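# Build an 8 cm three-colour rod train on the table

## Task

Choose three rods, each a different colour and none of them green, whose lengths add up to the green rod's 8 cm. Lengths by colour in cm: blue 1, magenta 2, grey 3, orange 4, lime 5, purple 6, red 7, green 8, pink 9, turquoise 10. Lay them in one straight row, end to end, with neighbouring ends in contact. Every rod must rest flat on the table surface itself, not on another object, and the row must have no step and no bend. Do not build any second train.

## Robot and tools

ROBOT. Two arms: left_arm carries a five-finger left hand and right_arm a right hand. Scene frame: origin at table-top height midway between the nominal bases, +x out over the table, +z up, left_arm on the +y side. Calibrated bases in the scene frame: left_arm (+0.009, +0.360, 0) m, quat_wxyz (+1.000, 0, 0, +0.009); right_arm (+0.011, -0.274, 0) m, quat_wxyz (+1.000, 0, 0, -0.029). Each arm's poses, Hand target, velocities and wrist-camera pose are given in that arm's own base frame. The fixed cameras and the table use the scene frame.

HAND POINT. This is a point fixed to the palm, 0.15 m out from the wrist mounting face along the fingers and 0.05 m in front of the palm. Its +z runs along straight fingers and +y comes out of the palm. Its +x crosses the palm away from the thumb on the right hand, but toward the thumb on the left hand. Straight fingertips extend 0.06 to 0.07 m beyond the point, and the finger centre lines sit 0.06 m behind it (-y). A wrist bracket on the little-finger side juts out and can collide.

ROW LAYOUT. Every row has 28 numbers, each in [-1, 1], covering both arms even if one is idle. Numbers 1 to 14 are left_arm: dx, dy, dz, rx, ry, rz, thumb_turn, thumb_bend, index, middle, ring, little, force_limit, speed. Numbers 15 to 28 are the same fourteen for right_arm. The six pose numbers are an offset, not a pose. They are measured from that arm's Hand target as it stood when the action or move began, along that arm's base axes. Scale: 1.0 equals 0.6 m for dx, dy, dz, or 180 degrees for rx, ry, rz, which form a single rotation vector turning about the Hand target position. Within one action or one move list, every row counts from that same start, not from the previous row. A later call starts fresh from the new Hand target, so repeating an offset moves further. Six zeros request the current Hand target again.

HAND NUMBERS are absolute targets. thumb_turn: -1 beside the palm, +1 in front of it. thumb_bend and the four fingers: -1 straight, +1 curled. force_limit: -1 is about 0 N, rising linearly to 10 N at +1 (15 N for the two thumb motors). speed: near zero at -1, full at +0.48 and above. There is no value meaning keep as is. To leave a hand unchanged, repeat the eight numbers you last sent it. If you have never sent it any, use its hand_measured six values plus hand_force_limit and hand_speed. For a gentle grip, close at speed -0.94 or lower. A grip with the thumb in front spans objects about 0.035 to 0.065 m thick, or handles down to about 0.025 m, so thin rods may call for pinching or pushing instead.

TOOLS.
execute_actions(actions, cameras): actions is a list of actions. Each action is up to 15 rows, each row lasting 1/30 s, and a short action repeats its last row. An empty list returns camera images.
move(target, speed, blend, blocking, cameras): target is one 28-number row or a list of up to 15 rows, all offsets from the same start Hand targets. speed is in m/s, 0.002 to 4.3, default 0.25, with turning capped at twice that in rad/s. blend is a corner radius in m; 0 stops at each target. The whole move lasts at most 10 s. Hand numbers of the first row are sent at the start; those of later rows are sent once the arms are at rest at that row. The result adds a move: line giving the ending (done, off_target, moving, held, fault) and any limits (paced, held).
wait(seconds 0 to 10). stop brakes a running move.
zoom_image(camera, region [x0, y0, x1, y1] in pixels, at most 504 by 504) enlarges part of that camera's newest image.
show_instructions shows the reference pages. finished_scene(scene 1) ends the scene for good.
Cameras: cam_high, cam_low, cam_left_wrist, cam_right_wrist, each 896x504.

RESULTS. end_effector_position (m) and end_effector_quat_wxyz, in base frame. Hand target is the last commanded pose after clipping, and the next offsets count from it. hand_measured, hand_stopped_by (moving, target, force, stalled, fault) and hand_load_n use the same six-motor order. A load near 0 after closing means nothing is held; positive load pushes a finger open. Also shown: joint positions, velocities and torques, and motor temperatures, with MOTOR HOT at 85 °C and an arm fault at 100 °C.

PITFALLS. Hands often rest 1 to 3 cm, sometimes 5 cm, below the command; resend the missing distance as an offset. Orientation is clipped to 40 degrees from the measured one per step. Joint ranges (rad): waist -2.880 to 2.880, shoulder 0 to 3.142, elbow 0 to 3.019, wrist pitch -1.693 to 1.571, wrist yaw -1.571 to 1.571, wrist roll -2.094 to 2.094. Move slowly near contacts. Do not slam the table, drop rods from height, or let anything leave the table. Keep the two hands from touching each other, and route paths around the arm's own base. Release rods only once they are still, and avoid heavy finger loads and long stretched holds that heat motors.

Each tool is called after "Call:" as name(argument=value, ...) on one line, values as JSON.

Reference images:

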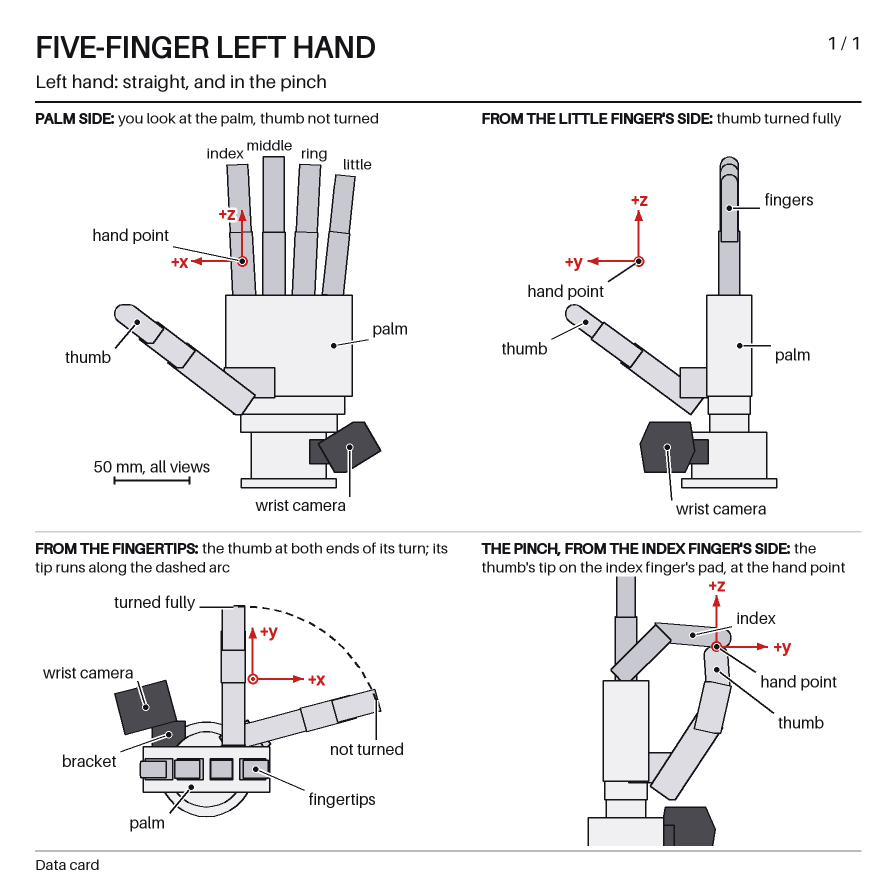

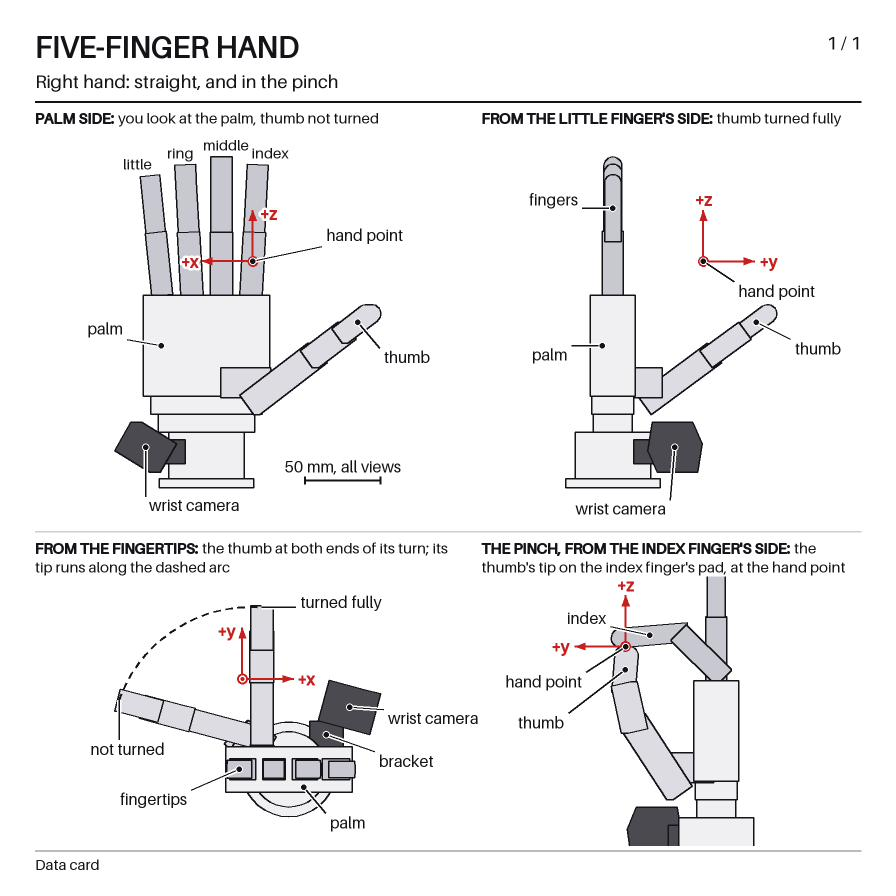

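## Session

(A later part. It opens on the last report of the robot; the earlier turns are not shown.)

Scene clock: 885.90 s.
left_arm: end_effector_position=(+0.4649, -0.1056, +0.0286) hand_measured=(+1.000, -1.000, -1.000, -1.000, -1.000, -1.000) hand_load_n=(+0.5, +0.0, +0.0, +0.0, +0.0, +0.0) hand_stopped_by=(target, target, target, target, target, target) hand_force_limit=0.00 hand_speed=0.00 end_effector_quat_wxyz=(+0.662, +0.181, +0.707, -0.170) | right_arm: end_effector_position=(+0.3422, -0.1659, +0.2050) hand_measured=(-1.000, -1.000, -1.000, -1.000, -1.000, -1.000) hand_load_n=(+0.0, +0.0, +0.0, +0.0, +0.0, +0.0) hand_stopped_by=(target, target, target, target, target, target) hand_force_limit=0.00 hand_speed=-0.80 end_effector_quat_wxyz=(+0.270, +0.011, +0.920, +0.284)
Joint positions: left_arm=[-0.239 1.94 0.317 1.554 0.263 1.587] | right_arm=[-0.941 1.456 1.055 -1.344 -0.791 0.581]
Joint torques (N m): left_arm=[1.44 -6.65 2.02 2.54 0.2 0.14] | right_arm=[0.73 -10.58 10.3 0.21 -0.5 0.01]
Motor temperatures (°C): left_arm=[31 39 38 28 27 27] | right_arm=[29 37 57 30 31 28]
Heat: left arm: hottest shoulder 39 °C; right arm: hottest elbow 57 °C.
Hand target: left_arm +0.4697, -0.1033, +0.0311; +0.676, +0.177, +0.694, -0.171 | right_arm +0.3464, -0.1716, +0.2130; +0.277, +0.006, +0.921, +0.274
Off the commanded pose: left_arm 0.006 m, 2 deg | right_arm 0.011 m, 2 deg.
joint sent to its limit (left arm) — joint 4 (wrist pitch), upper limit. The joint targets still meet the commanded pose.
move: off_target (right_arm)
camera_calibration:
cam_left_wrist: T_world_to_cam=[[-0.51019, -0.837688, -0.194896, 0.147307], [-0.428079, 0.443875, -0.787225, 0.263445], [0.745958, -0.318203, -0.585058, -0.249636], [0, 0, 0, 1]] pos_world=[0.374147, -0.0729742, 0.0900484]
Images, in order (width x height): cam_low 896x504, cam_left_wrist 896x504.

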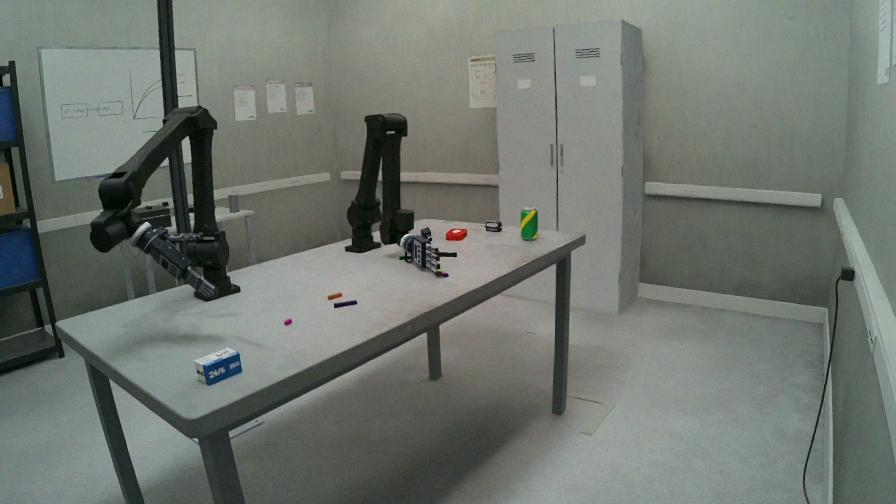

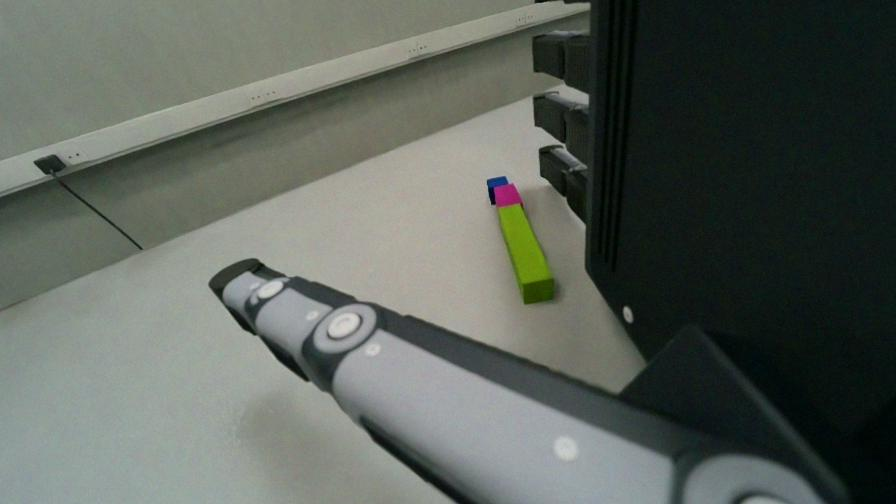

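Call:
move(target=[0.0157,0.0218,0,0,0,0,1,-1,-1,-1,-1,-1,0.0,0.0,0,0,0,0,0,0,-1,-1,-1,-1,-1,-1,0.0,-0.8], speed=0.04, cameras=["cam_left_wrist", "cam_low"])

Call:
zoom_image(camera="cam_low", region=[410, 240, 470, 290])

Call:
zoom_image(camera="cam_left_wrist", region=[480, 160, 620, 320])

Scene clock: 893.57 s.
left_arm: end_effector_position=(+0.4748, -0.0919, +0.0290) hand_measured=(+1.000, -1.000, -1.000, -1.000, -1.000, -1.000) hand_load_n=(+0.5, +0.0, +0.0, +0.0, +0.0, +0.0) hand_stopped_by=(target, target, target, target, target, target) hand_force_limit=0.00 hand_speed=0.00 end_effector_quat_wxyz=(+0.665, +0.179, +0.705, -0.171) | right_arm: end_effector_position=(+0.3422, -0.1659, +0.2050) hand_measured=(-1.000, -1.000, -1.000, -1.000, -1.000, -1.000) hand_load_n=(+0.0, +0.0, +0.0, +0.0, +0.0, +0.0) hand_stopped_by=(target, target, target, target, target, target) hand_force_limit=0.00 hand_speed=-0.80 end_effector_quat_wxyz=(+0.270, +0.011, +0.920, +0.284)
Joint positions: left_arm=[-0.185 1.949 0.335 1.554 0.315 1.587] | right_arm=[-0.941 1.456 1.055 -1.344 -0.791 0.581]
Joint torques (N m): left_arm=[1.44 -6.77 2.04 2.45 0.2 0.15] | right_arm=[0.73 -10.64 10.3 0.2 -0.51 0.01]
Motor temperatures (°C): left_arm=[31 38 38 28 27 27] | right_arm=[29 37 57 30 31 28]
Heat: left arm: hottest shoulder 38 °C; right arm: hottest elbow 57 °C.
Hand target: left_arm +0.4791, -0.0903, +0.0311; +0.676, +0.177, +0.694, -0.171 | right_arm +0.3464, -0.1716, +0.2130; +0.277, +0.006, +0.921, +0.274
Off the commanded pose: left_arm 0.005 m, 2 deg | right_arm 0.011 m, 2 deg.
joint sent to its limit (left arm) — joint 4 (wrist pitch), upper limit. The joint targets still meet the commanded pose.
move: off_target (right_arm)
camera_calibration:
cam_left_wrist: T_world_to_cam=[[-0.506981, -0.839729, -0.19449, 0.162275], [-0.422763, 0.43888, -0.792878, 0.259135], [0.75116, -0.319751, -0.57751, -0.255218], [0, 0, 0, 1]] pos_world=[0.383532, -0.0590684, 0.0896323]
Images, in order (width x height): cam_low 896x504, cam_left_wrist 896x504.

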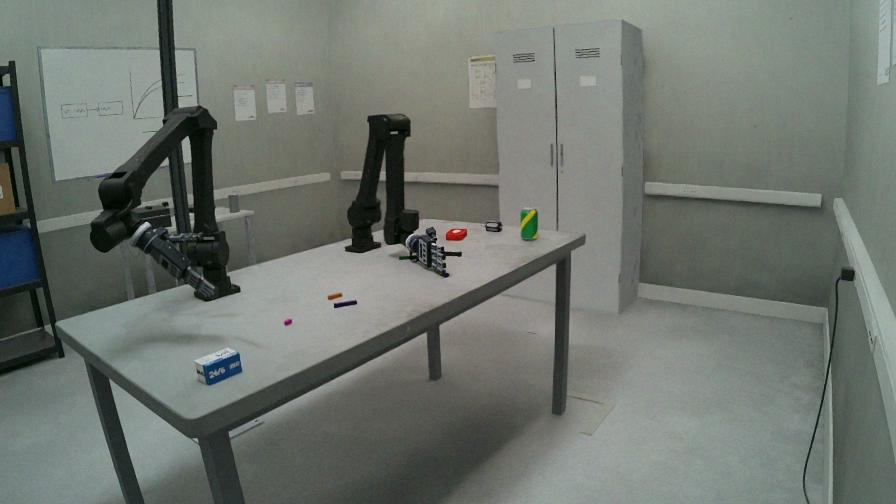

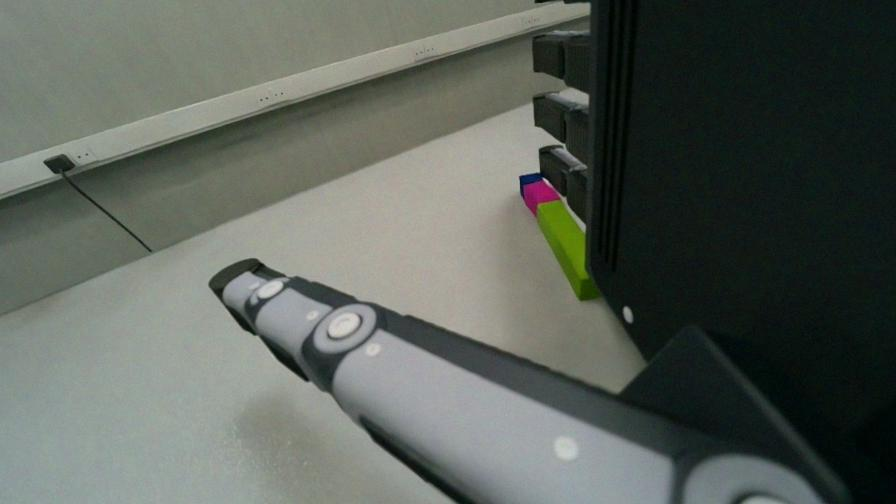

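Scaled by 8.400 from the camera's 896x504 image, which has a finer 1280x720 frame.

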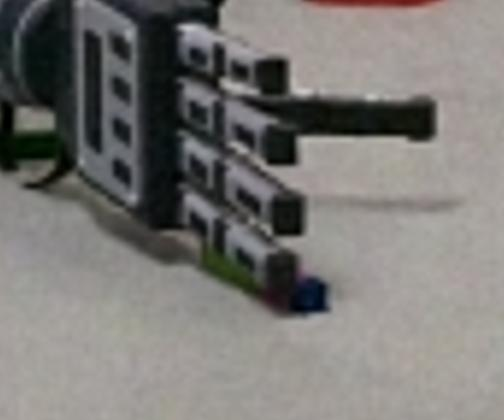

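Scaled by 3.150 from the camera's 896x504 image, which has a finer 1280x720 frame.

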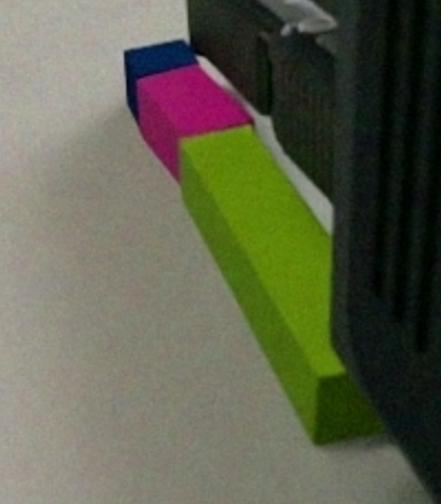

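Call:
move(target=[-0.0050,0.0058,0,0,0,0,1,-1,-1,-1,-1,-1,0.0,0.0,0,0,0,0,0,0,-1,-1,-1,-1,-1,-1,0.0,-0.8], speed=0.03, cameras=["cam_left_wrist"])

Call:
zoom_image(camera="cam_left_wrist", region=[480, 160, 620, 320])

Scene clock: 904.70 s.
left_arm: end_effector_position=(+0.4751, -0.0901, +0.0290) hand_measured=(+1.000, -1.000, -1.000, -1.000, -1.000, -1.000) hand_load_n=(+0.0, +0.0, +0.0, +0.0, +0.0, +0.0) hand_stopped_by=(target, target, target, target, target, target) hand_force_limit=0.00 hand_speed=0.00 end_effector_quat_wxyz=(+0.665, +0.180, +0.704, -0.172) | right_arm: end_effector_position=(+0.3422, -0.1659, +0.2050) hand_measured=(-1.000, -1.000, -1.000, -1.000, -1.000, -1.000) hand_load_n=(+0.0, +0.0, +0.0, +0.0, +0.0, +0.0) hand_stopped_by=(target, target, target, target, target, target) hand_force_limit=0.00 hand_speed=-0.80 end_effector_quat_wxyz=(+0.270, +0.011, +0.920, +0.284)
Joint positions: left_arm=[-0.177 1.949 0.335 1.554 0.325 1.587] | right_arm=[-0.941 1.456 1.055 -1.344 -0.791 0.581]
Joint torques (N m): left_arm=[1.26 -7.24 1.33 2.54 0.22 0.17] | right_arm=[0.67 -10.58 10.3 0.21 -0.51 0.01]
Motor temperatures (°C): left_arm=[31 38 37 28 27 27] | right_arm=[29 37 57 30 31 28]
Heat: left arm: hottest shoulder 38 °C; right arm: hottest elbow 57 °C.
Hand target: left_arm +0.4761, -0.0869, +0.0311; +0.676, +0.177, +0.694, -0.171 | right_arm +0.3464, -0.1716, +0.2130; +0.277, +0.006, +0.921, +0.274
Off the commanded pose: left_arm 0.004 m, 2 deg | right_arm 0.011 m, 2 deg.
joint sent to its limit (left arm) — joint 4 (wrist pitch), upper limit. The joint targets still meet the commanded pose.
move: off_target (right_arm)
camera_calibration:
cam_left_wrist: T_world_to_cam=[[-0.508618, -0.838853, -0.193994, 0.164776], [-0.421958, 0.439257, -0.793098, 0.258078], [0.750506, -0.321527, -0.577375, -0.254799], [0, 0, 0, 1]] pos_world=[0.383935, -0.0570648, 0.0895318]
Images, in order (width x height): cam_left_wrist 896x504.

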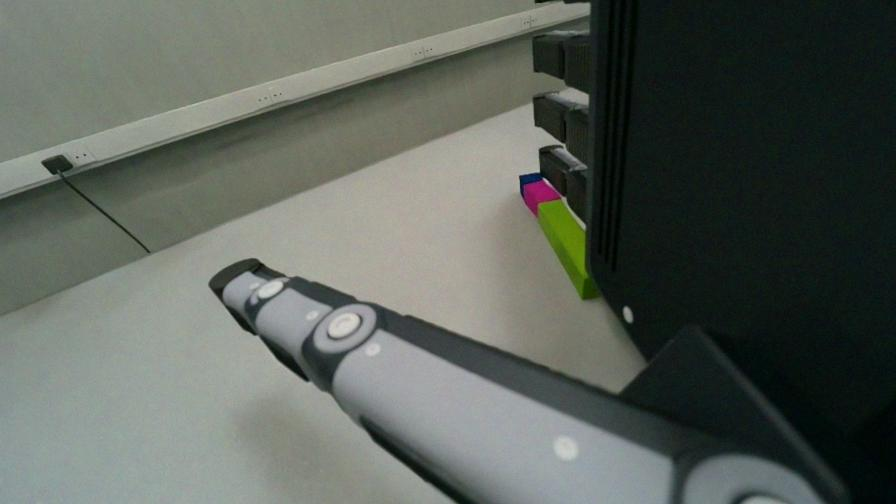

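Scaled by 3.150 from the camera's 896x504 image, which has a finer 1280x720 frame.

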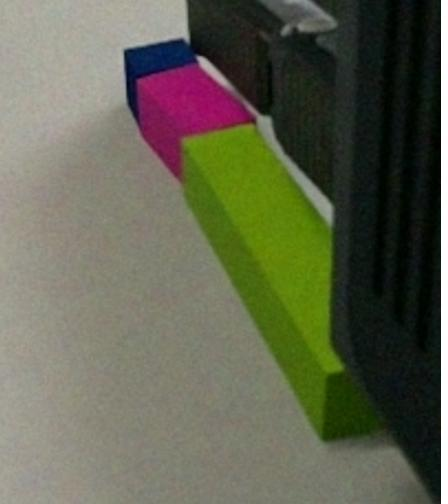

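Call:
move(target=[-0.0072,0.0078,0,0,0,0,1,-1,-1,-1,-1,-1,0.0,0.0,0,0,0,0,0,0,-1,-1,-1,-1,-1,-1,0.0,-0.8], speed=0.03, cameras=["cam_left_wrist"])

Call:
zoom_image(camera="cam_left_wrist", region=[480, 160, 620, 320])

Scene clock: 920.30 s.
left_arm: end_effector_position=(+0.4721, -0.0857, +0.0270) hand_measured=(+1.000, -1.000, -1.000, -1.000, -1.000, -1.000) hand_load_n=(+0.0, +0.0, +0.0, +0.0, +0.0, +0.0) hand_stopped_by=(target, target, target, target, target, target) hand_force_limit=0.00 hand_speed=0.00 end_effector_quat_wxyz=(+0.662, +0.180, +0.707, -0.172) | right_arm: end_effector_position=(+0.3422, -0.1659, +0.2050) hand_measured=(-1.000, -1.000, -1.000, -1.000, -1.000, -1.000) hand_load_n=(+0.0, +0.0, +0.0, +0.0, +0.0, +0.0) hand_stopped_by=(target, target, target, target, target, target) hand_force_limit=0.00 hand_speed=-0.80 end_effector_quat_wxyz=(+0.270, +0.011, +0.920, +0.284)
Joint positions: left_arm=[-0.163 1.949 0.326 1.555 0.34 1.587] | right_arm=[-0.941 1.456 1.055 -1.344 -0.791 0.581]
Joint torques (N m): left_arm=[1.32 -8 0.85 2.5 0.22 0.21] | right_arm=[0.62 -10.64 10.29 0.21 -0.5 0.01]
Motor temperatures (°C): left_arm=[31 38 37 28 27 27] | right_arm=[29 37 57 30 31 28]
Heat: left arm: hottest shoulder 38 °C; right arm: hottest elbow 57 °C.
Hand target: left_arm +0.4717, -0.0822, +0.0311; +0.676, +0.177, +0.694, -0.171 | right_arm +0.3464, -0.1716, +0.2130; +0.277, +0.006, +0.921, +0.274
Off the commanded pose: left_arm 0.005 m, 2 deg | right_arm 0.011 m, 2 deg.
joint sent to its limit (left arm) — joint 4 (wrist pitch), upper limit. The joint targets still meet the commanded pose.
move: off_target (right_arm)
camera_calibration:
cam_left_wrist: T_world_to_cam=[[-0.510476, -0.838576, -0.190277, 0.167347], [-0.428176, 0.439782, -0.789466, 0.256153], [0.745707, -0.321531, -0.583557, -0.249887], [0, 0, 0, 1]] pos_world=[0.381448, -0.0526651, 0.0882432]
Images, in order (width x height): cam_left_wrist 896x504.

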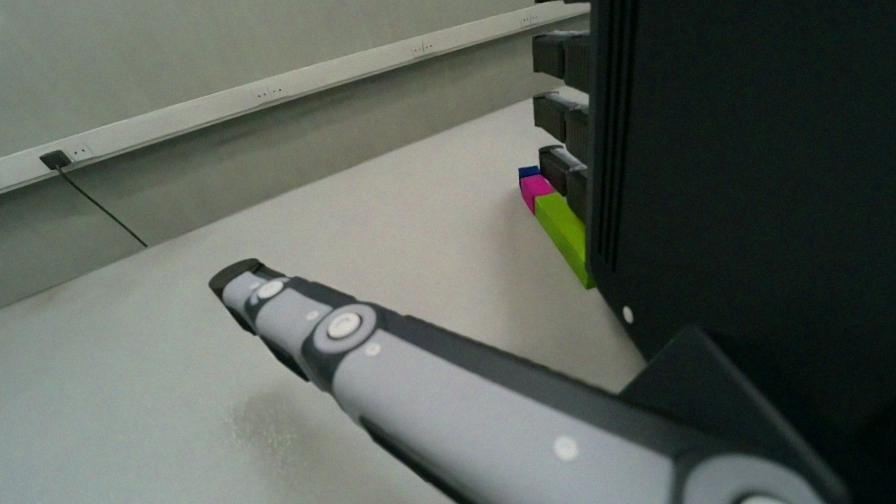

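Scaled by 3.150 from the camera's 896x504 image, which has a finer 1280x720 frame.

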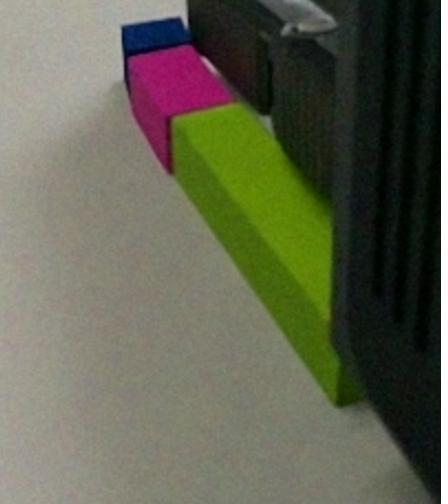

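Call:
zoom_image(camera="cam_left_wrist", region=[510, 140, 600, 230])

Call:
zoom_image(camera="cam_left_wrist", region=[515, 155, 565, 205])

Scaled by 5.600 from the camera's 896x504 image, which has a finer 1280x720 frame.

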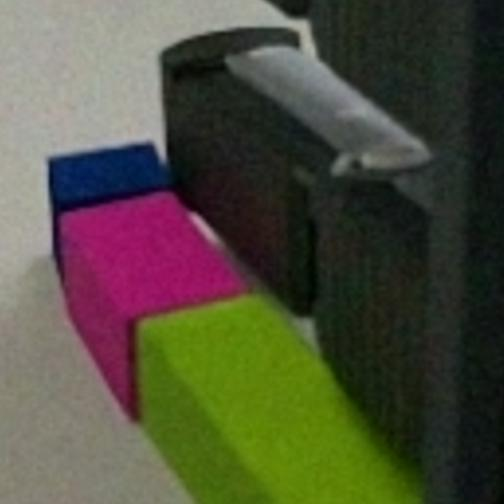

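Scaled by 10.080 from the camera's 896x504 image, which has a finer 1280x720 frame.

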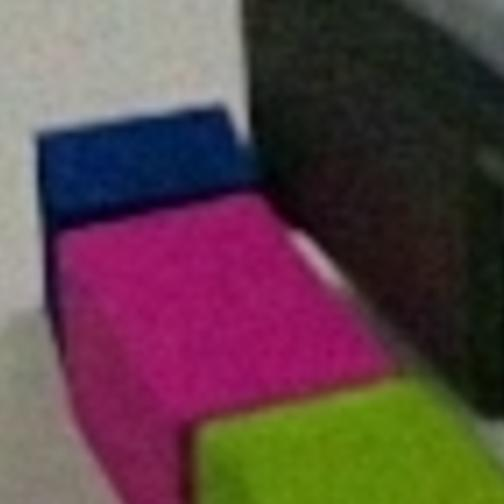

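Call:
move(target=[0.0040,0.0040,0,0,0,0,1,-1,-1,-1,-1,-1,0.0,0.0,0,0,0,0,0,0,-1,-1,-1,-1,-1,-1,0.0,-0.8], speed=0.03, cameras=["cam_left_wrist"])

Call:
zoom_image(camera="cam_left_wrist", region=[510, 140, 600, 230])

Call:
zoom_image(camera="cam_left_wrist", region=[515, 155, 565, 205])

Scene clock: 948.90 s.
left_arm: end_effector_position=(+0.4726, -0.0829, +0.0270) hand_measured=(+1.000, -1.000, -1.000, -1.000, -1.000, -1.000) hand_load_n=(+0.0, +0.0, +0.0, +0.0, +0.0, +0.0) hand_stopped_by=(target, target, target, target, target, target) hand_force_limit=0.00 hand_speed=0.00 end_effector_quat_wxyz=(+0.662, +0.179, +0.707, -0.173) | right_arm: end_effector_position=(+0.3422, -0.1659, +0.2050) hand_measured=(-1.000, -1.000, -1.000, -1.000, -1.000, -1.000) hand_load_n=(+0.0, +0.0, +0.0, +0.0, +0.0, +0.0) hand_stopped_by=(target, target, target, target, target, target) hand_force_limit=0.00 hand_speed=-0.80 end_effector_quat_wxyz=(+0.270, +0.011, +0.920, +0.284)
Joint positions: left_arm=[-0.153 1.949 0.326 1.555 0.349 1.587] | right_arm=[-0.941 1.456 1.055 -1.344 -0.791 0.581]
Joint torques (N m): left_arm=[1.32 -7.53 1.24 2.44 0.21 0.2] | right_arm=[0.62 -10.7 10.29 0.23 -0.5 0.01]
Motor temperatures (°C): left_arm=[31 38 36 28 27 27] | right_arm=[29 37 57 30 31 28]
Heat: left arm: hottest shoulder 38 °C; right arm: hottest elbow 57 °C.
Hand target: left_arm +0.4741, -0.0797, +0.0311; +0.676, +0.177, +0.694, -0.171 | right_arm +0.3464, -0.1716, +0.2130; +0.277, +0.006, +0.921, +0.274
Off the commanded pose: left_arm 0.005 m, 2 deg | right_arm 0.011 m, 2 deg.
joint sent to its limit (left arm) — joint 4 (wrist pitch), upper limit. The joint targets still meet the commanded pose.
move: off_target (right_arm)
camera_calibration:
cam_left_wrist: T_world_to_cam=[[-0.510145, -0.838922, -0.189639, 0.169699], [-0.428455, 0.439058, -0.789718, 0.255185], [0.745774, -0.321619, -0.583423, -0.249327], [0, 0, 0, 1]] pos_world=[0.381848, -0.0498645, 0.0882427]
Images, in order (width x height): cam_left_wrist 896x504.

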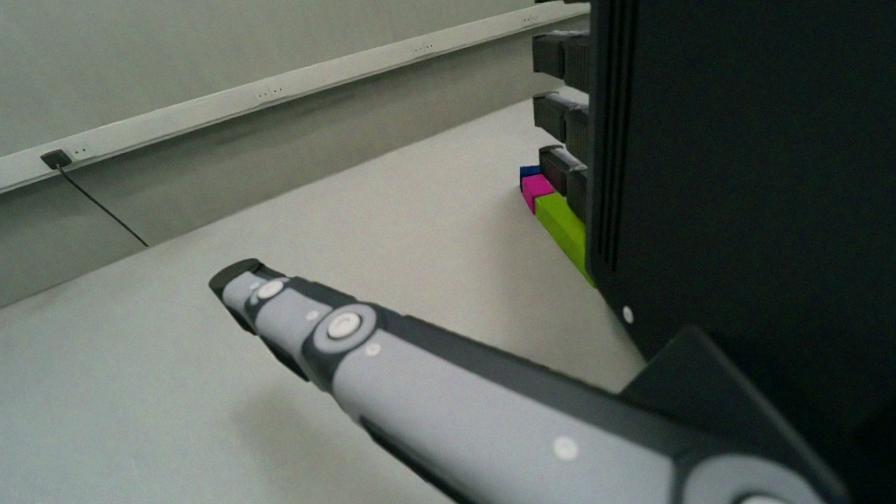

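Scaled by 5.600 from the camera's 896x504 image, which has a finer 1280x720 frame.

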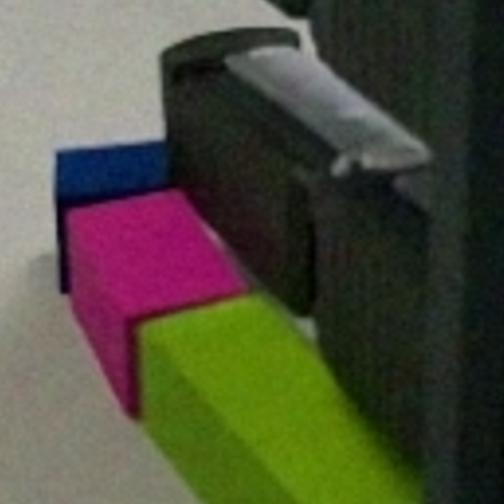

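Scaled by 10.080 from the camera's 896x504 image, which has a finer 1280x720 frame.

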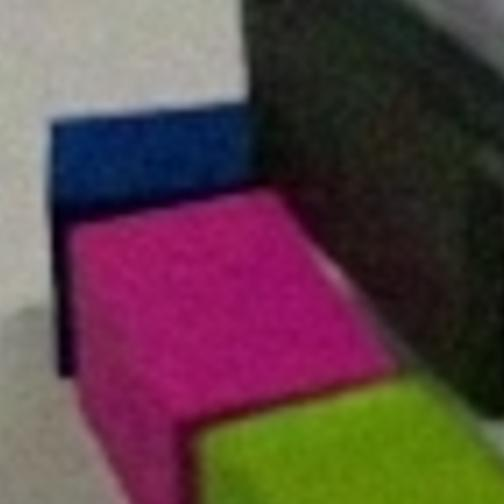

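Call:
move(target=[0.0045,0.0043,0,0,0,0,1,-1,-1,-1,-1,-1,0.0,0.0,0,0,0,0,0,0,-1,-1,-1,-1,-1,-1,0.0,-0.8], speed=0.03, cameras=["cam_left_wrist"])

Call:
zoom_image(camera="cam_left_wrist", region=[510, 140, 600, 230])

Call:
zoom_image(camera="cam_left_wrist", region=[515, 155, 565, 205])

Scene clock: 959.13 s.
left_arm: end_effector_position=(+0.4730, -0.0800, +0.0270) hand_measured=(+1.000, -1.000, -1.000, -1.000, -1.000, -1.000) hand_load_n=(+0.0, +0.0, +0.0, +0.0, +0.0, +0.0) hand_stopped_by=(target, target, target, target, target, target) hand_force_limit=0.00 hand_speed=0.00 end_effector_quat_wxyz=(+0.662, +0.179, +0.707, -0.173) | right_arm: end_effector_position=(+0.3422, -0.1659, +0.2050) hand_measured=(-1.000, -1.000, -1.000, -1.000, -1.000, -1.000) hand_load_n=(+0.0, +0.0, +0.0, +0.0, +0.0, +0.0) hand_stopped_by=(target, target, target, target, target, target) hand_force_limit=0.00 hand_speed=-0.80 end_effector_quat_wxyz=(+0.270, +0.011, +0.920, +0.284)
Joint positions: left_arm=[-0.142 1.949 0.326 1.555 0.36 1.587] | right_arm=[-0.941 1.456 1.055 -1.344 -0.791 0.581]
Joint torques (N m): left_arm=[1.32 -7.47 1.88 2.5 0.22 0.2] | right_arm=[0.73 -10.64 10.28 0.21 -0.5 0]
Motor temperatures (°C): left_arm=[31 38 36 28 27 27] | right_arm=[29 37 58 30 31 28]
Heat: left arm: hottest shoulder 38 °C; right arm: hottest elbow 58 °C.
Hand target: left_arm +0.4768, -0.0771, +0.0311; +0.676, +0.177, +0.694, -0.171 | right_arm +0.3464, -0.1716, +0.2130; +0.277, +0.006, +0.921, +0.274
Off the commanded pose: left_arm 0.006 m, 2 deg | right_arm 0.011 m, 2 deg.
joint sent to its limit (left arm) — joint 4 (wrist pitch), upper limit. The joint targets still meet the commanded pose.
move: off_target (right_arm)
camera_calibration:
cam_left_wrist: T_world_to_cam=[[-0.510156, -0.839072, -0.188941, 0.172408], [-0.428605, 0.438474, -0.789961, 0.254133], [0.74568, -0.322022, -0.583321, -0.248727], [0, 0, 0, 1]] pos_world=[0.382348, -0.0468634, 0.0882422]
Images, in order (width x height): cam_left_wrist 896x504.

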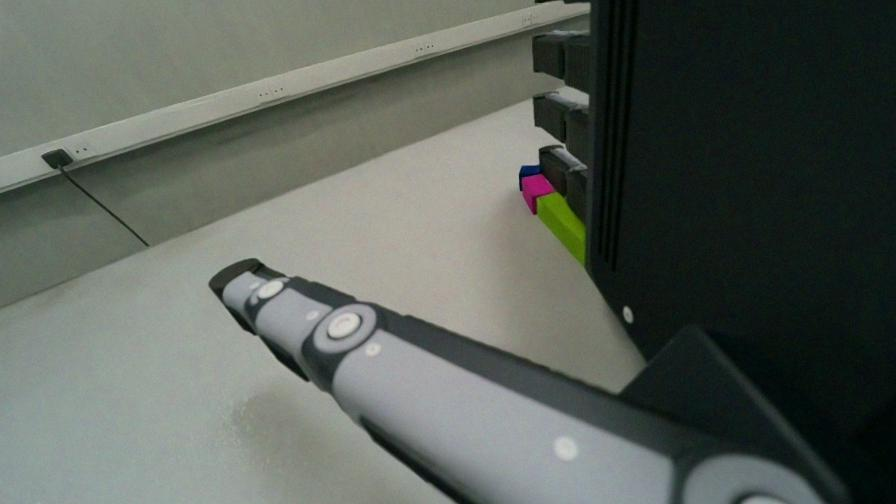

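Scaled by 5.600 from the camera's 896x504 image, which has a finer 1280x720 frame.

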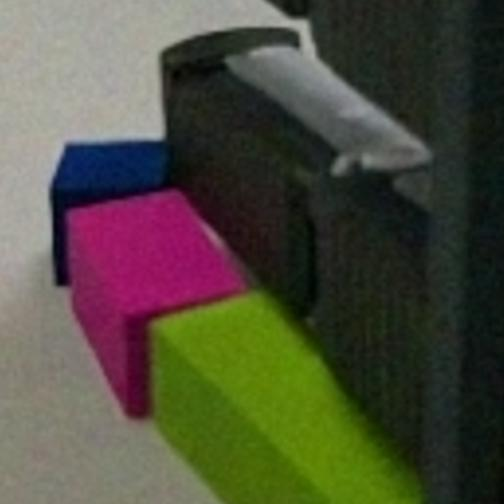

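Scaled by 10.080 from the camera's 896x504 image, which has a finer 1280x720 frame.

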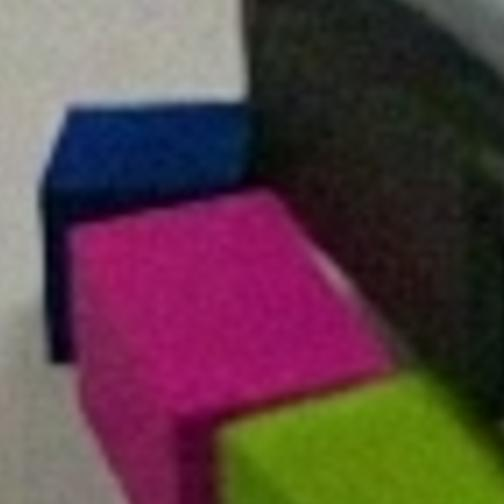

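Call:
move(target=[0,0,0.055,0,0,0,1,-1,-1,-1,-1,-1,0.0,0.0,0,0,0,0,0,0,-1,-1,-1,-1,-1,-1,0.0,-0.8], speed=0.08, cameras=["cam_left_wrist"])

Call:
zoom_image(camera="cam_left_wrist", region=[500, 200, 620, 330])

Scene clock: 1026.13 s.
left_arm: end_effector_position=(+0.4780, -0.0807, +0.0668) hand_measured=(+1.000, -1.000, -1.000, -1.000, -1.000, -1.000) hand_load_n=(+0.0, +0.0, +0.0, +0.0, +0.0, +0.0) hand_stopped_by=(target, target, target, target, target, target) hand_force_limit=0.00 hand_speed=0.00 end_effector_quat_wxyz=(+0.680, +0.181, +0.690, -0.171) | right_arm: end_effector_position=(+0.3422, -0.1659, +0.2050) hand_measured=(-1.000, -1.000, -1.000, -1.000, -1.000, -1.000) hand_load_n=(+0.0, +0.0, +0.0, +0.0, +0.0, +0.0) hand_stopped_by=(target, target, target, target, target, target) hand_force_limit=0.00 hand_speed=-0.80 end_effector_quat_wxyz=(+0.270, +0.011, +0.920, +0.284)
Joint positions: left_arm=[-0.142 1.81 0.319 1.473 0.36 1.587] | right_arm=[-0.941 1.456 1.055 -1.344 -0.791 0.581]
Joint torques (N m): left_arm=[1.32 -7.12 1.92 1.29 0.17 0.12] | right_arm=[0.67 -10.58 10.3 0.21 -0.5 0.01]
Motor temperatures (°C): left_arm=[31 37 35 28 27 27] | right_arm=[29 37 58 30 31 28]
Heat: left arm: hottest shoulder 37 °C; right arm: hottest elbow 58 °C.
Hand target: left_arm +0.4769, -0.0771, +0.0641; +0.676, +0.177, +0.694, -0.171 | right_arm +0.3464, -0.1716, +0.2130; +0.277, +0.006, +0.921, +0.274
Off the commanded pose: left_arm 0.005 m, 1 deg | right_arm 0.011 m, 2 deg.
move: off_target (right_arm)
camera_calibration:
cam_left_wrist: T_world_to_cam=[[-0.500165, -0.840498, -0.208325, 0.178274], [-0.388302, 0.432733, -0.813612, 0.269863], [0.773988, -0.326046, -0.542805, -0.246015], [0, 0, 0, 1]] pos_world=[0.384368, -0.0471519, 0.123165]
Images, in order (width x height): cam_left_wrist 896x504.

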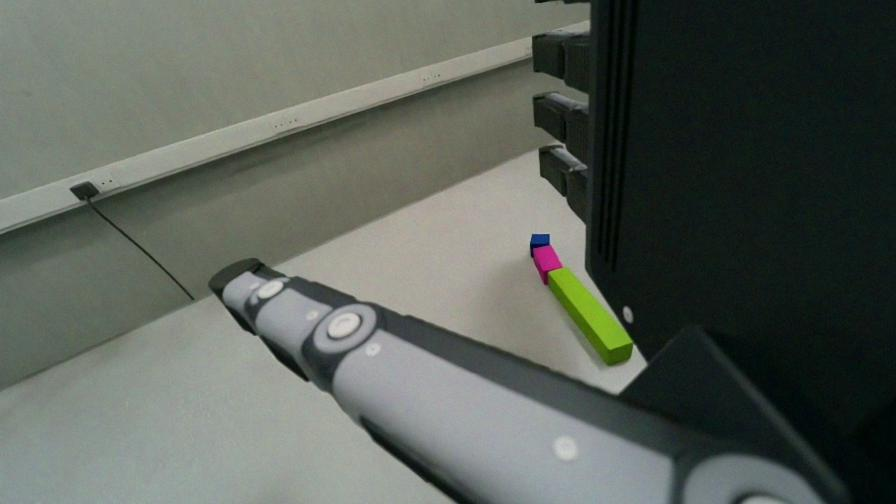

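Scaled by 3.877 from the camera's 896x504 image, which has a finer 1280x720 frame.

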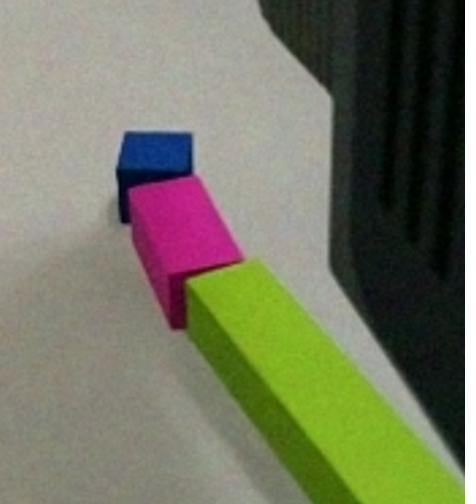

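Call:
move(target=[0.0470,0.0585,0.0035,0.0146,0.0266,0,1,-1,-1,-1,-1,-1,0.0,0.0,0,0,0,0,0,0,-1,-1,-1,-1,-1,-1,0.0,-0.8], speed=0.08, cameras=["cam_left_wrist"])

Scene clock: 1053.23 s.
left_arm: end_effector_position=(+0.4967, -0.0441, +0.0582) hand_measured=(+1.000, -1.000, -1.000, -1.000, -1.000, -1.000) hand_load_n=(+0.0, +0.0, +0.0, +0.0, +0.0, +0.0) hand_stopped_by=(target, target, target, target, target, target) hand_force_limit=0.00 hand_speed=0.00 end_effector_quat_wxyz=(+0.636, +0.181, +0.731, -0.167) | right_arm: end_effector_position=(+0.3422, -0.1659, +0.2050) hand_measured=(-1.000, -1.000, -1.000, -1.000, -1.000, -1.000) hand_load_n=(+0.0, +0.0, +0.0, +0.0, +0.0, +0.0) hand_stopped_by=(target, target, target, target, target, target) hand_force_limit=0.00 hand_speed=-0.80 end_effector_quat_wxyz=(+0.270, +0.011, +0.920, +0.284)
Joint positions: left_arm=[-0.019 1.696 0.372 1.172 0.476 1.627] | right_arm=[-0.941 1.456 1.055 -1.344 -0.791 0.581]
Joint torques (N m): left_arm=[1.08 -7.59 4.93 1.21 0.26 0.3] | right_arm=[0.73 -10.58 10.3 0.23 -0.51 0.01]
Motor temperatures (°C): left_arm=[31 38 35 27 27 27] | right_arm=[29 37 58 30 31 28]
Heat: left arm: hottest shoulder 38 °C; right arm: hottest elbow 58 °C.
Hand target: left_arm +0.5050, -0.0421, +0.0661; +0.642, +0.185, +0.726, -0.163 | right_arm +0.3464, -0.1716, +0.2130; +0.277, +0.006, +0.921, +0.274
Off the commanded pose: left_arm 0.012 m, 1 deg | right_arm 0.011 m, 2 deg.
move: off_target (left_arm, right_arm)
camera_calibration:
cam_left_wrist: T_world_to_cam=[[-0.519031, -0.835787, -0.179071, 0.224446], [-0.48104, 0.458793, -0.747067, 0.297688], [0.706546, -0.301611, -0.640175, -0.212954], [0, 0, 0, 1]] pos_world=[0.410156, -0.0132173, 0.126257]
Images, in order (width x height): cam_left_wrist 896x504.

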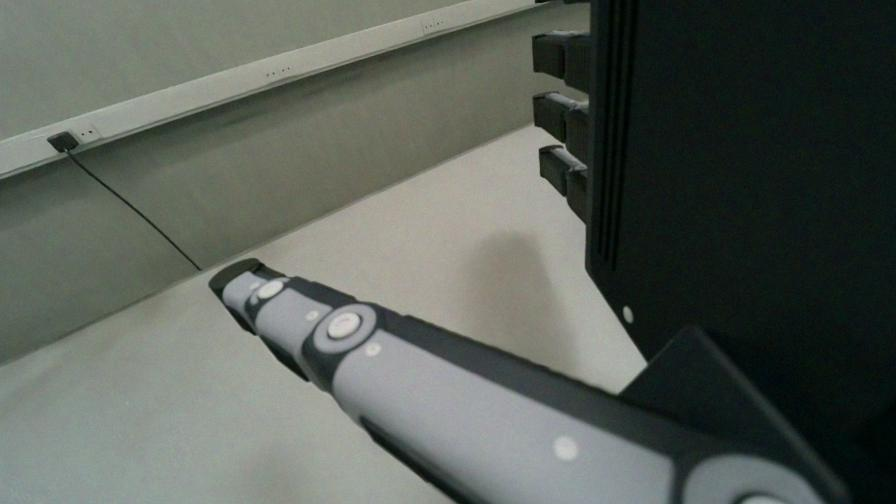

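Call:
move(target=[0.0078,-0.0043,-0.0285,-0.004,-0.0073,0,1,-1,-1,-1,-1,-1,0.0,0.0,0,0,0,0,0,0,-1,-1,-1,-1,-1,-1,0.0,-0.8], speed=0.06, cameras=[])

Scene clock: 1057.20 s.
left_arm: end_effector_position=(+0.5008, -0.0441, +0.0415) hand_measured=(+1.000, -1.000, -1.000, -1.000, -1.000, -1.000) hand_load_n=(+0.5, +0.0, +0.0, +0.0, -0.5, +0.0) hand_stopped_by=(target, target, target, target, target, target) hand_force_limit=0.00 hand_speed=0.00 end_effector_quat_wxyz=(+0.641, +0.183, +0.727, -0.166) | right_arm: end_effector_position=(+0.3422, -0.1659, +0.2050) hand_measured=(-1.000, -1.000, -1.000, -1.000, -1.000, -1.000) hand_load_n=(+0.0, +0.0, +0.0, +0.0, +0.0, +0.0) hand_stopped_by=(target, target, target, target, target, target) hand_force_limit=0.00 hand_speed=-0.80 end_effector_quat_wxyz=(+0.270, +0.011, +0.920, +0.284)
Joint positions: left_arm=[-0.019 1.798 0.384 1.275 0.476 1.628] | right_arm=[-0.941 1.456 1.055 -1.344 -0.791 0.581]
Joint torques (N m): left_arm=[0.44 -7.06 4.29 2.43 0.11 0.11] | right_arm=[0.73 -10.58 10.32 0.23 -0.5 0.01]
Motor temperatures (°C): left_arm=[31 38 35 27 27 27] | right_arm=[29 37 58 30 31 28]
Heat: left arm: hottest shoulder 38 °C; right arm: hottest elbow 58 °C.
Hand target: left_arm +0.5097, -0.0447, +0.0490; +0.652, +0.183, +0.717, -0.165 | right_arm +0.3464, -0.1716, +0.2130; +0.277, +0.006, +0.921, +0.274
Off the commanded pose: left_arm 0.012 m, 2 deg | right_arm 0.011 m, 2 deg.
move: off_target (left_arm, right_arm)
No camera images: "cameras" was empty.

Call:
move(target=[0.0029,-0.0016,-0.0125,-0.0035,-0.0064,0,1,-1,-1,-1,-1,-1,0.0,0.0,0,0,0,0,0,0,-1,-1,-1,-1,-1,-1,0.0,-0.8], speed=0.05, cameras=[])

Call:
execute_actions(actions=[], cameras=["cam_high", "cam_low", "cam_left_wrist"])

Call:
zoom_image(camera="cam_low", region=[420, 235, 490, 295])

Call:
zoom_image(camera="cam_high", region=[455, 175, 525, 235])

Scene clock: 1062.80 s.
left_arm: end_effector_position=(+0.5041, -0.0444, +0.0361) hand_measured=(+1.000, -1.000, -1.000, -1.000, -1.000, -1.000) hand_load_n=(+0.5, +0.0, +0.0, +0.0, +0.0, +0.0) hand_stopped_by=(target, target, target, target, target, target) hand_force_limit=0.00 hand_speed=0.00 end_effector_quat_wxyz=(+0.651, +0.181, +0.718, -0.166) | right_arm: end_effector_position=(+0.3422, -0.1659, +0.2050) hand_measured=(-1.000, -1.000, -1.000, -1.000, -1.000, -1.000) hand_load_n=(+0.0, +0.0, +0.0, +0.0, +0.0, +0.0) hand_stopped_by=(target, target, target, target, target, target) hand_force_limit=0.00 hand_speed=-0.80 end_effector_quat_wxyz=(+0.270, +0.011, +0.920, +0.284)
Joint positions: left_arm=[-0.019 1.86 0.393 1.358 0.476 1.619] | right_arm=[-0.941 1.456 1.055 -1.344 -0.791 0.581]
Joint torques (N m): left_arm=[0.5 -7.36 3.71 2.47 0.06 0.09] | right_arm=[0.79 -10.64 10.29 0.23 -0.51 0.01]
Motor temperatures (°C): left_arm=[31 38 35 28 27 27] | right_arm=[29 37 58 30 31 28]
Heat: left arm: hottest shoulder 38 °C; right arm: hottest elbow 58 °C.
Hand target: left_arm +0.5114, -0.0457, +0.0414; +0.660, +0.181, +0.710, -0.167 | right_arm +0.3464, -0.1716, +0.2130; +0.277, +0.006, +0.921, +0.274
Off the commanded pose: left_arm 0.009 m, 1 deg | right_arm 0.011 m, 2 deg.
move: off_target (right_arm)
No camera images: "cameras" was empty.

Scene clock: 1062.80 s.
left_arm: end_effector_position=(+0.5041, -0.0444, +0.0361) hand_measured=(+1.000, -1.000, -1.000, -1.000, -1.000, -1.000) hand_load_n=(+0.5, +0.0, +0.0, +0.0, +0.0, +0.0) hand_stopped_by=(target, target, target, target, target, target) hand_force_limit=0.00 hand_speed=0.00 end_effector_quat_wxyz=(+0.651, +0.181, +0.718, -0.166) | right_arm: end_effector_position=(+0.3422, -0.1659, +0.2050) hand_measured=(-1.000, -1.000, -1.000, -1.000, -1.000, -1.000) hand_load_n=(+0.0, +0.0, +0.0, +0.0, +0.0, +0.0) hand_stopped_by=(target, target, target, target, target, target) hand_force_limit=0.00 hand_speed=-0.80 end_effector_quat_wxyz=(+0.270, +0.011, +0.920, +0.284)
Joint positions: left_arm=[-0.019 1.86 0.393 1.358 0.476 1.619] | right_arm=[-0.941 1.456 1.055 -1.344 -0.791 0.581]
Joint velocities: within noise
Joint torques (N m): left_arm=[0.5 -7.36 3.71 2.47 0.06 0.09] | right_arm=[0.79 -10.64 10.29 0.23 -0.51 0.01]
Motor temperatures (°C): left_arm=[31 38 35 28 27 27] | right_arm=[29 37 58 30 31 28]
Heat: left arm: hottest shoulder 38 °C; right arm: hottest elbow 58 °C.
Hand target: left_arm +0.5114, -0.0457, +0.0414; +0.660, +0.181, +0.710, -0.167 | right_arm +0.3464, -0.1716, +0.2130; +0.277, +0.006, +0.921, +0.274
Off the commanded pose: left_arm 0.009 m, 1 deg | right_arm 0.011 m, 2 deg.
camera_calibration:
cam_left_wrist: T_world_to_cam=[[-0.510913, -0.837808, -0.192471, 0.220336], [-0.451833, 0.452201, -0.769, 0.270669], [0.73131, -0.305928, -0.609585, -0.246158], [0, 0, 0, 1]] pos_world=[0.414888, -0.0131046, 0.100499]
Images, in order (width x height): cam_high 896x504, cam_low 896x504, cam_left_wrist 896x504.

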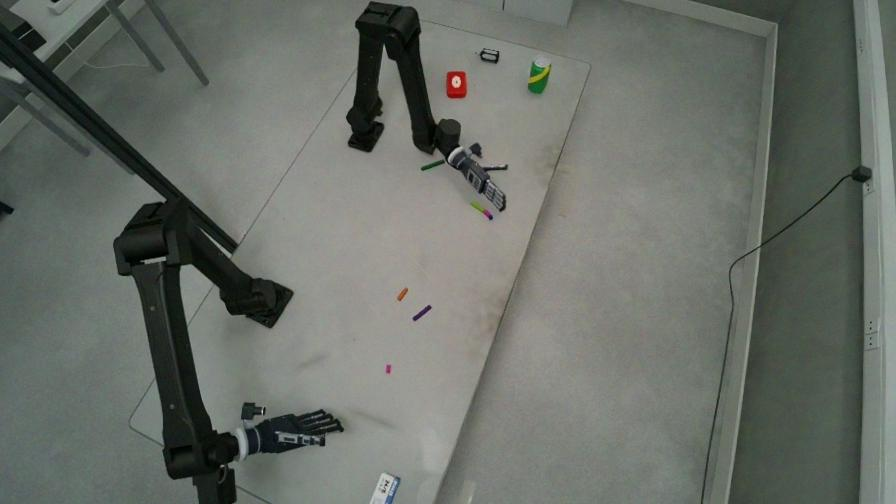

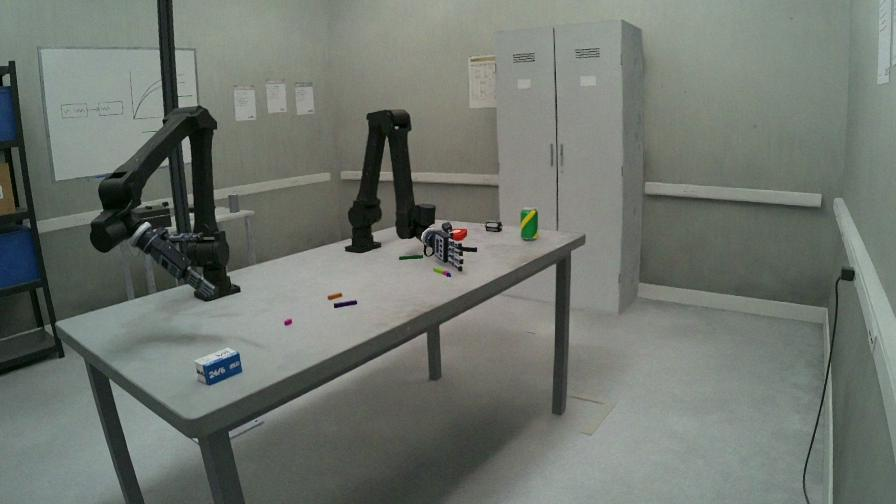

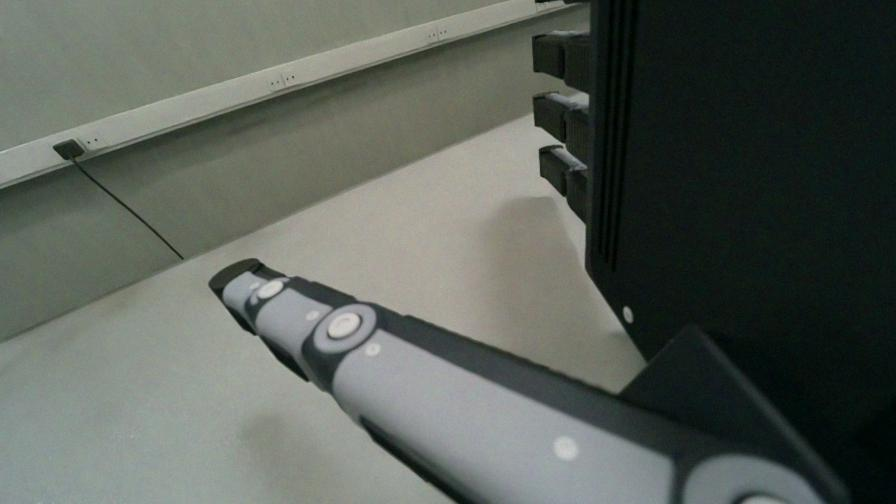

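Scaled by 7.200 from the camera's 896x504 image, which has a finer 1280x720 frame.

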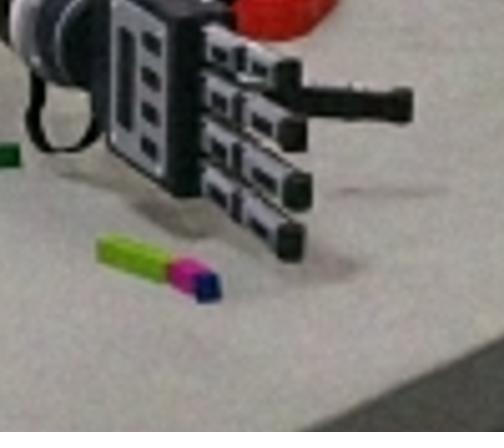

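Scaled by 7.200 from the camera's 896x504 image, which has a finer 1280x720 frame.

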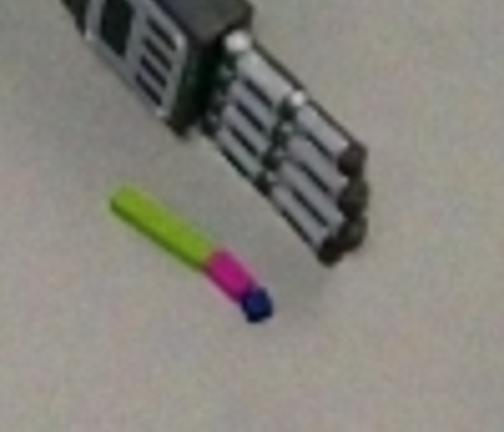

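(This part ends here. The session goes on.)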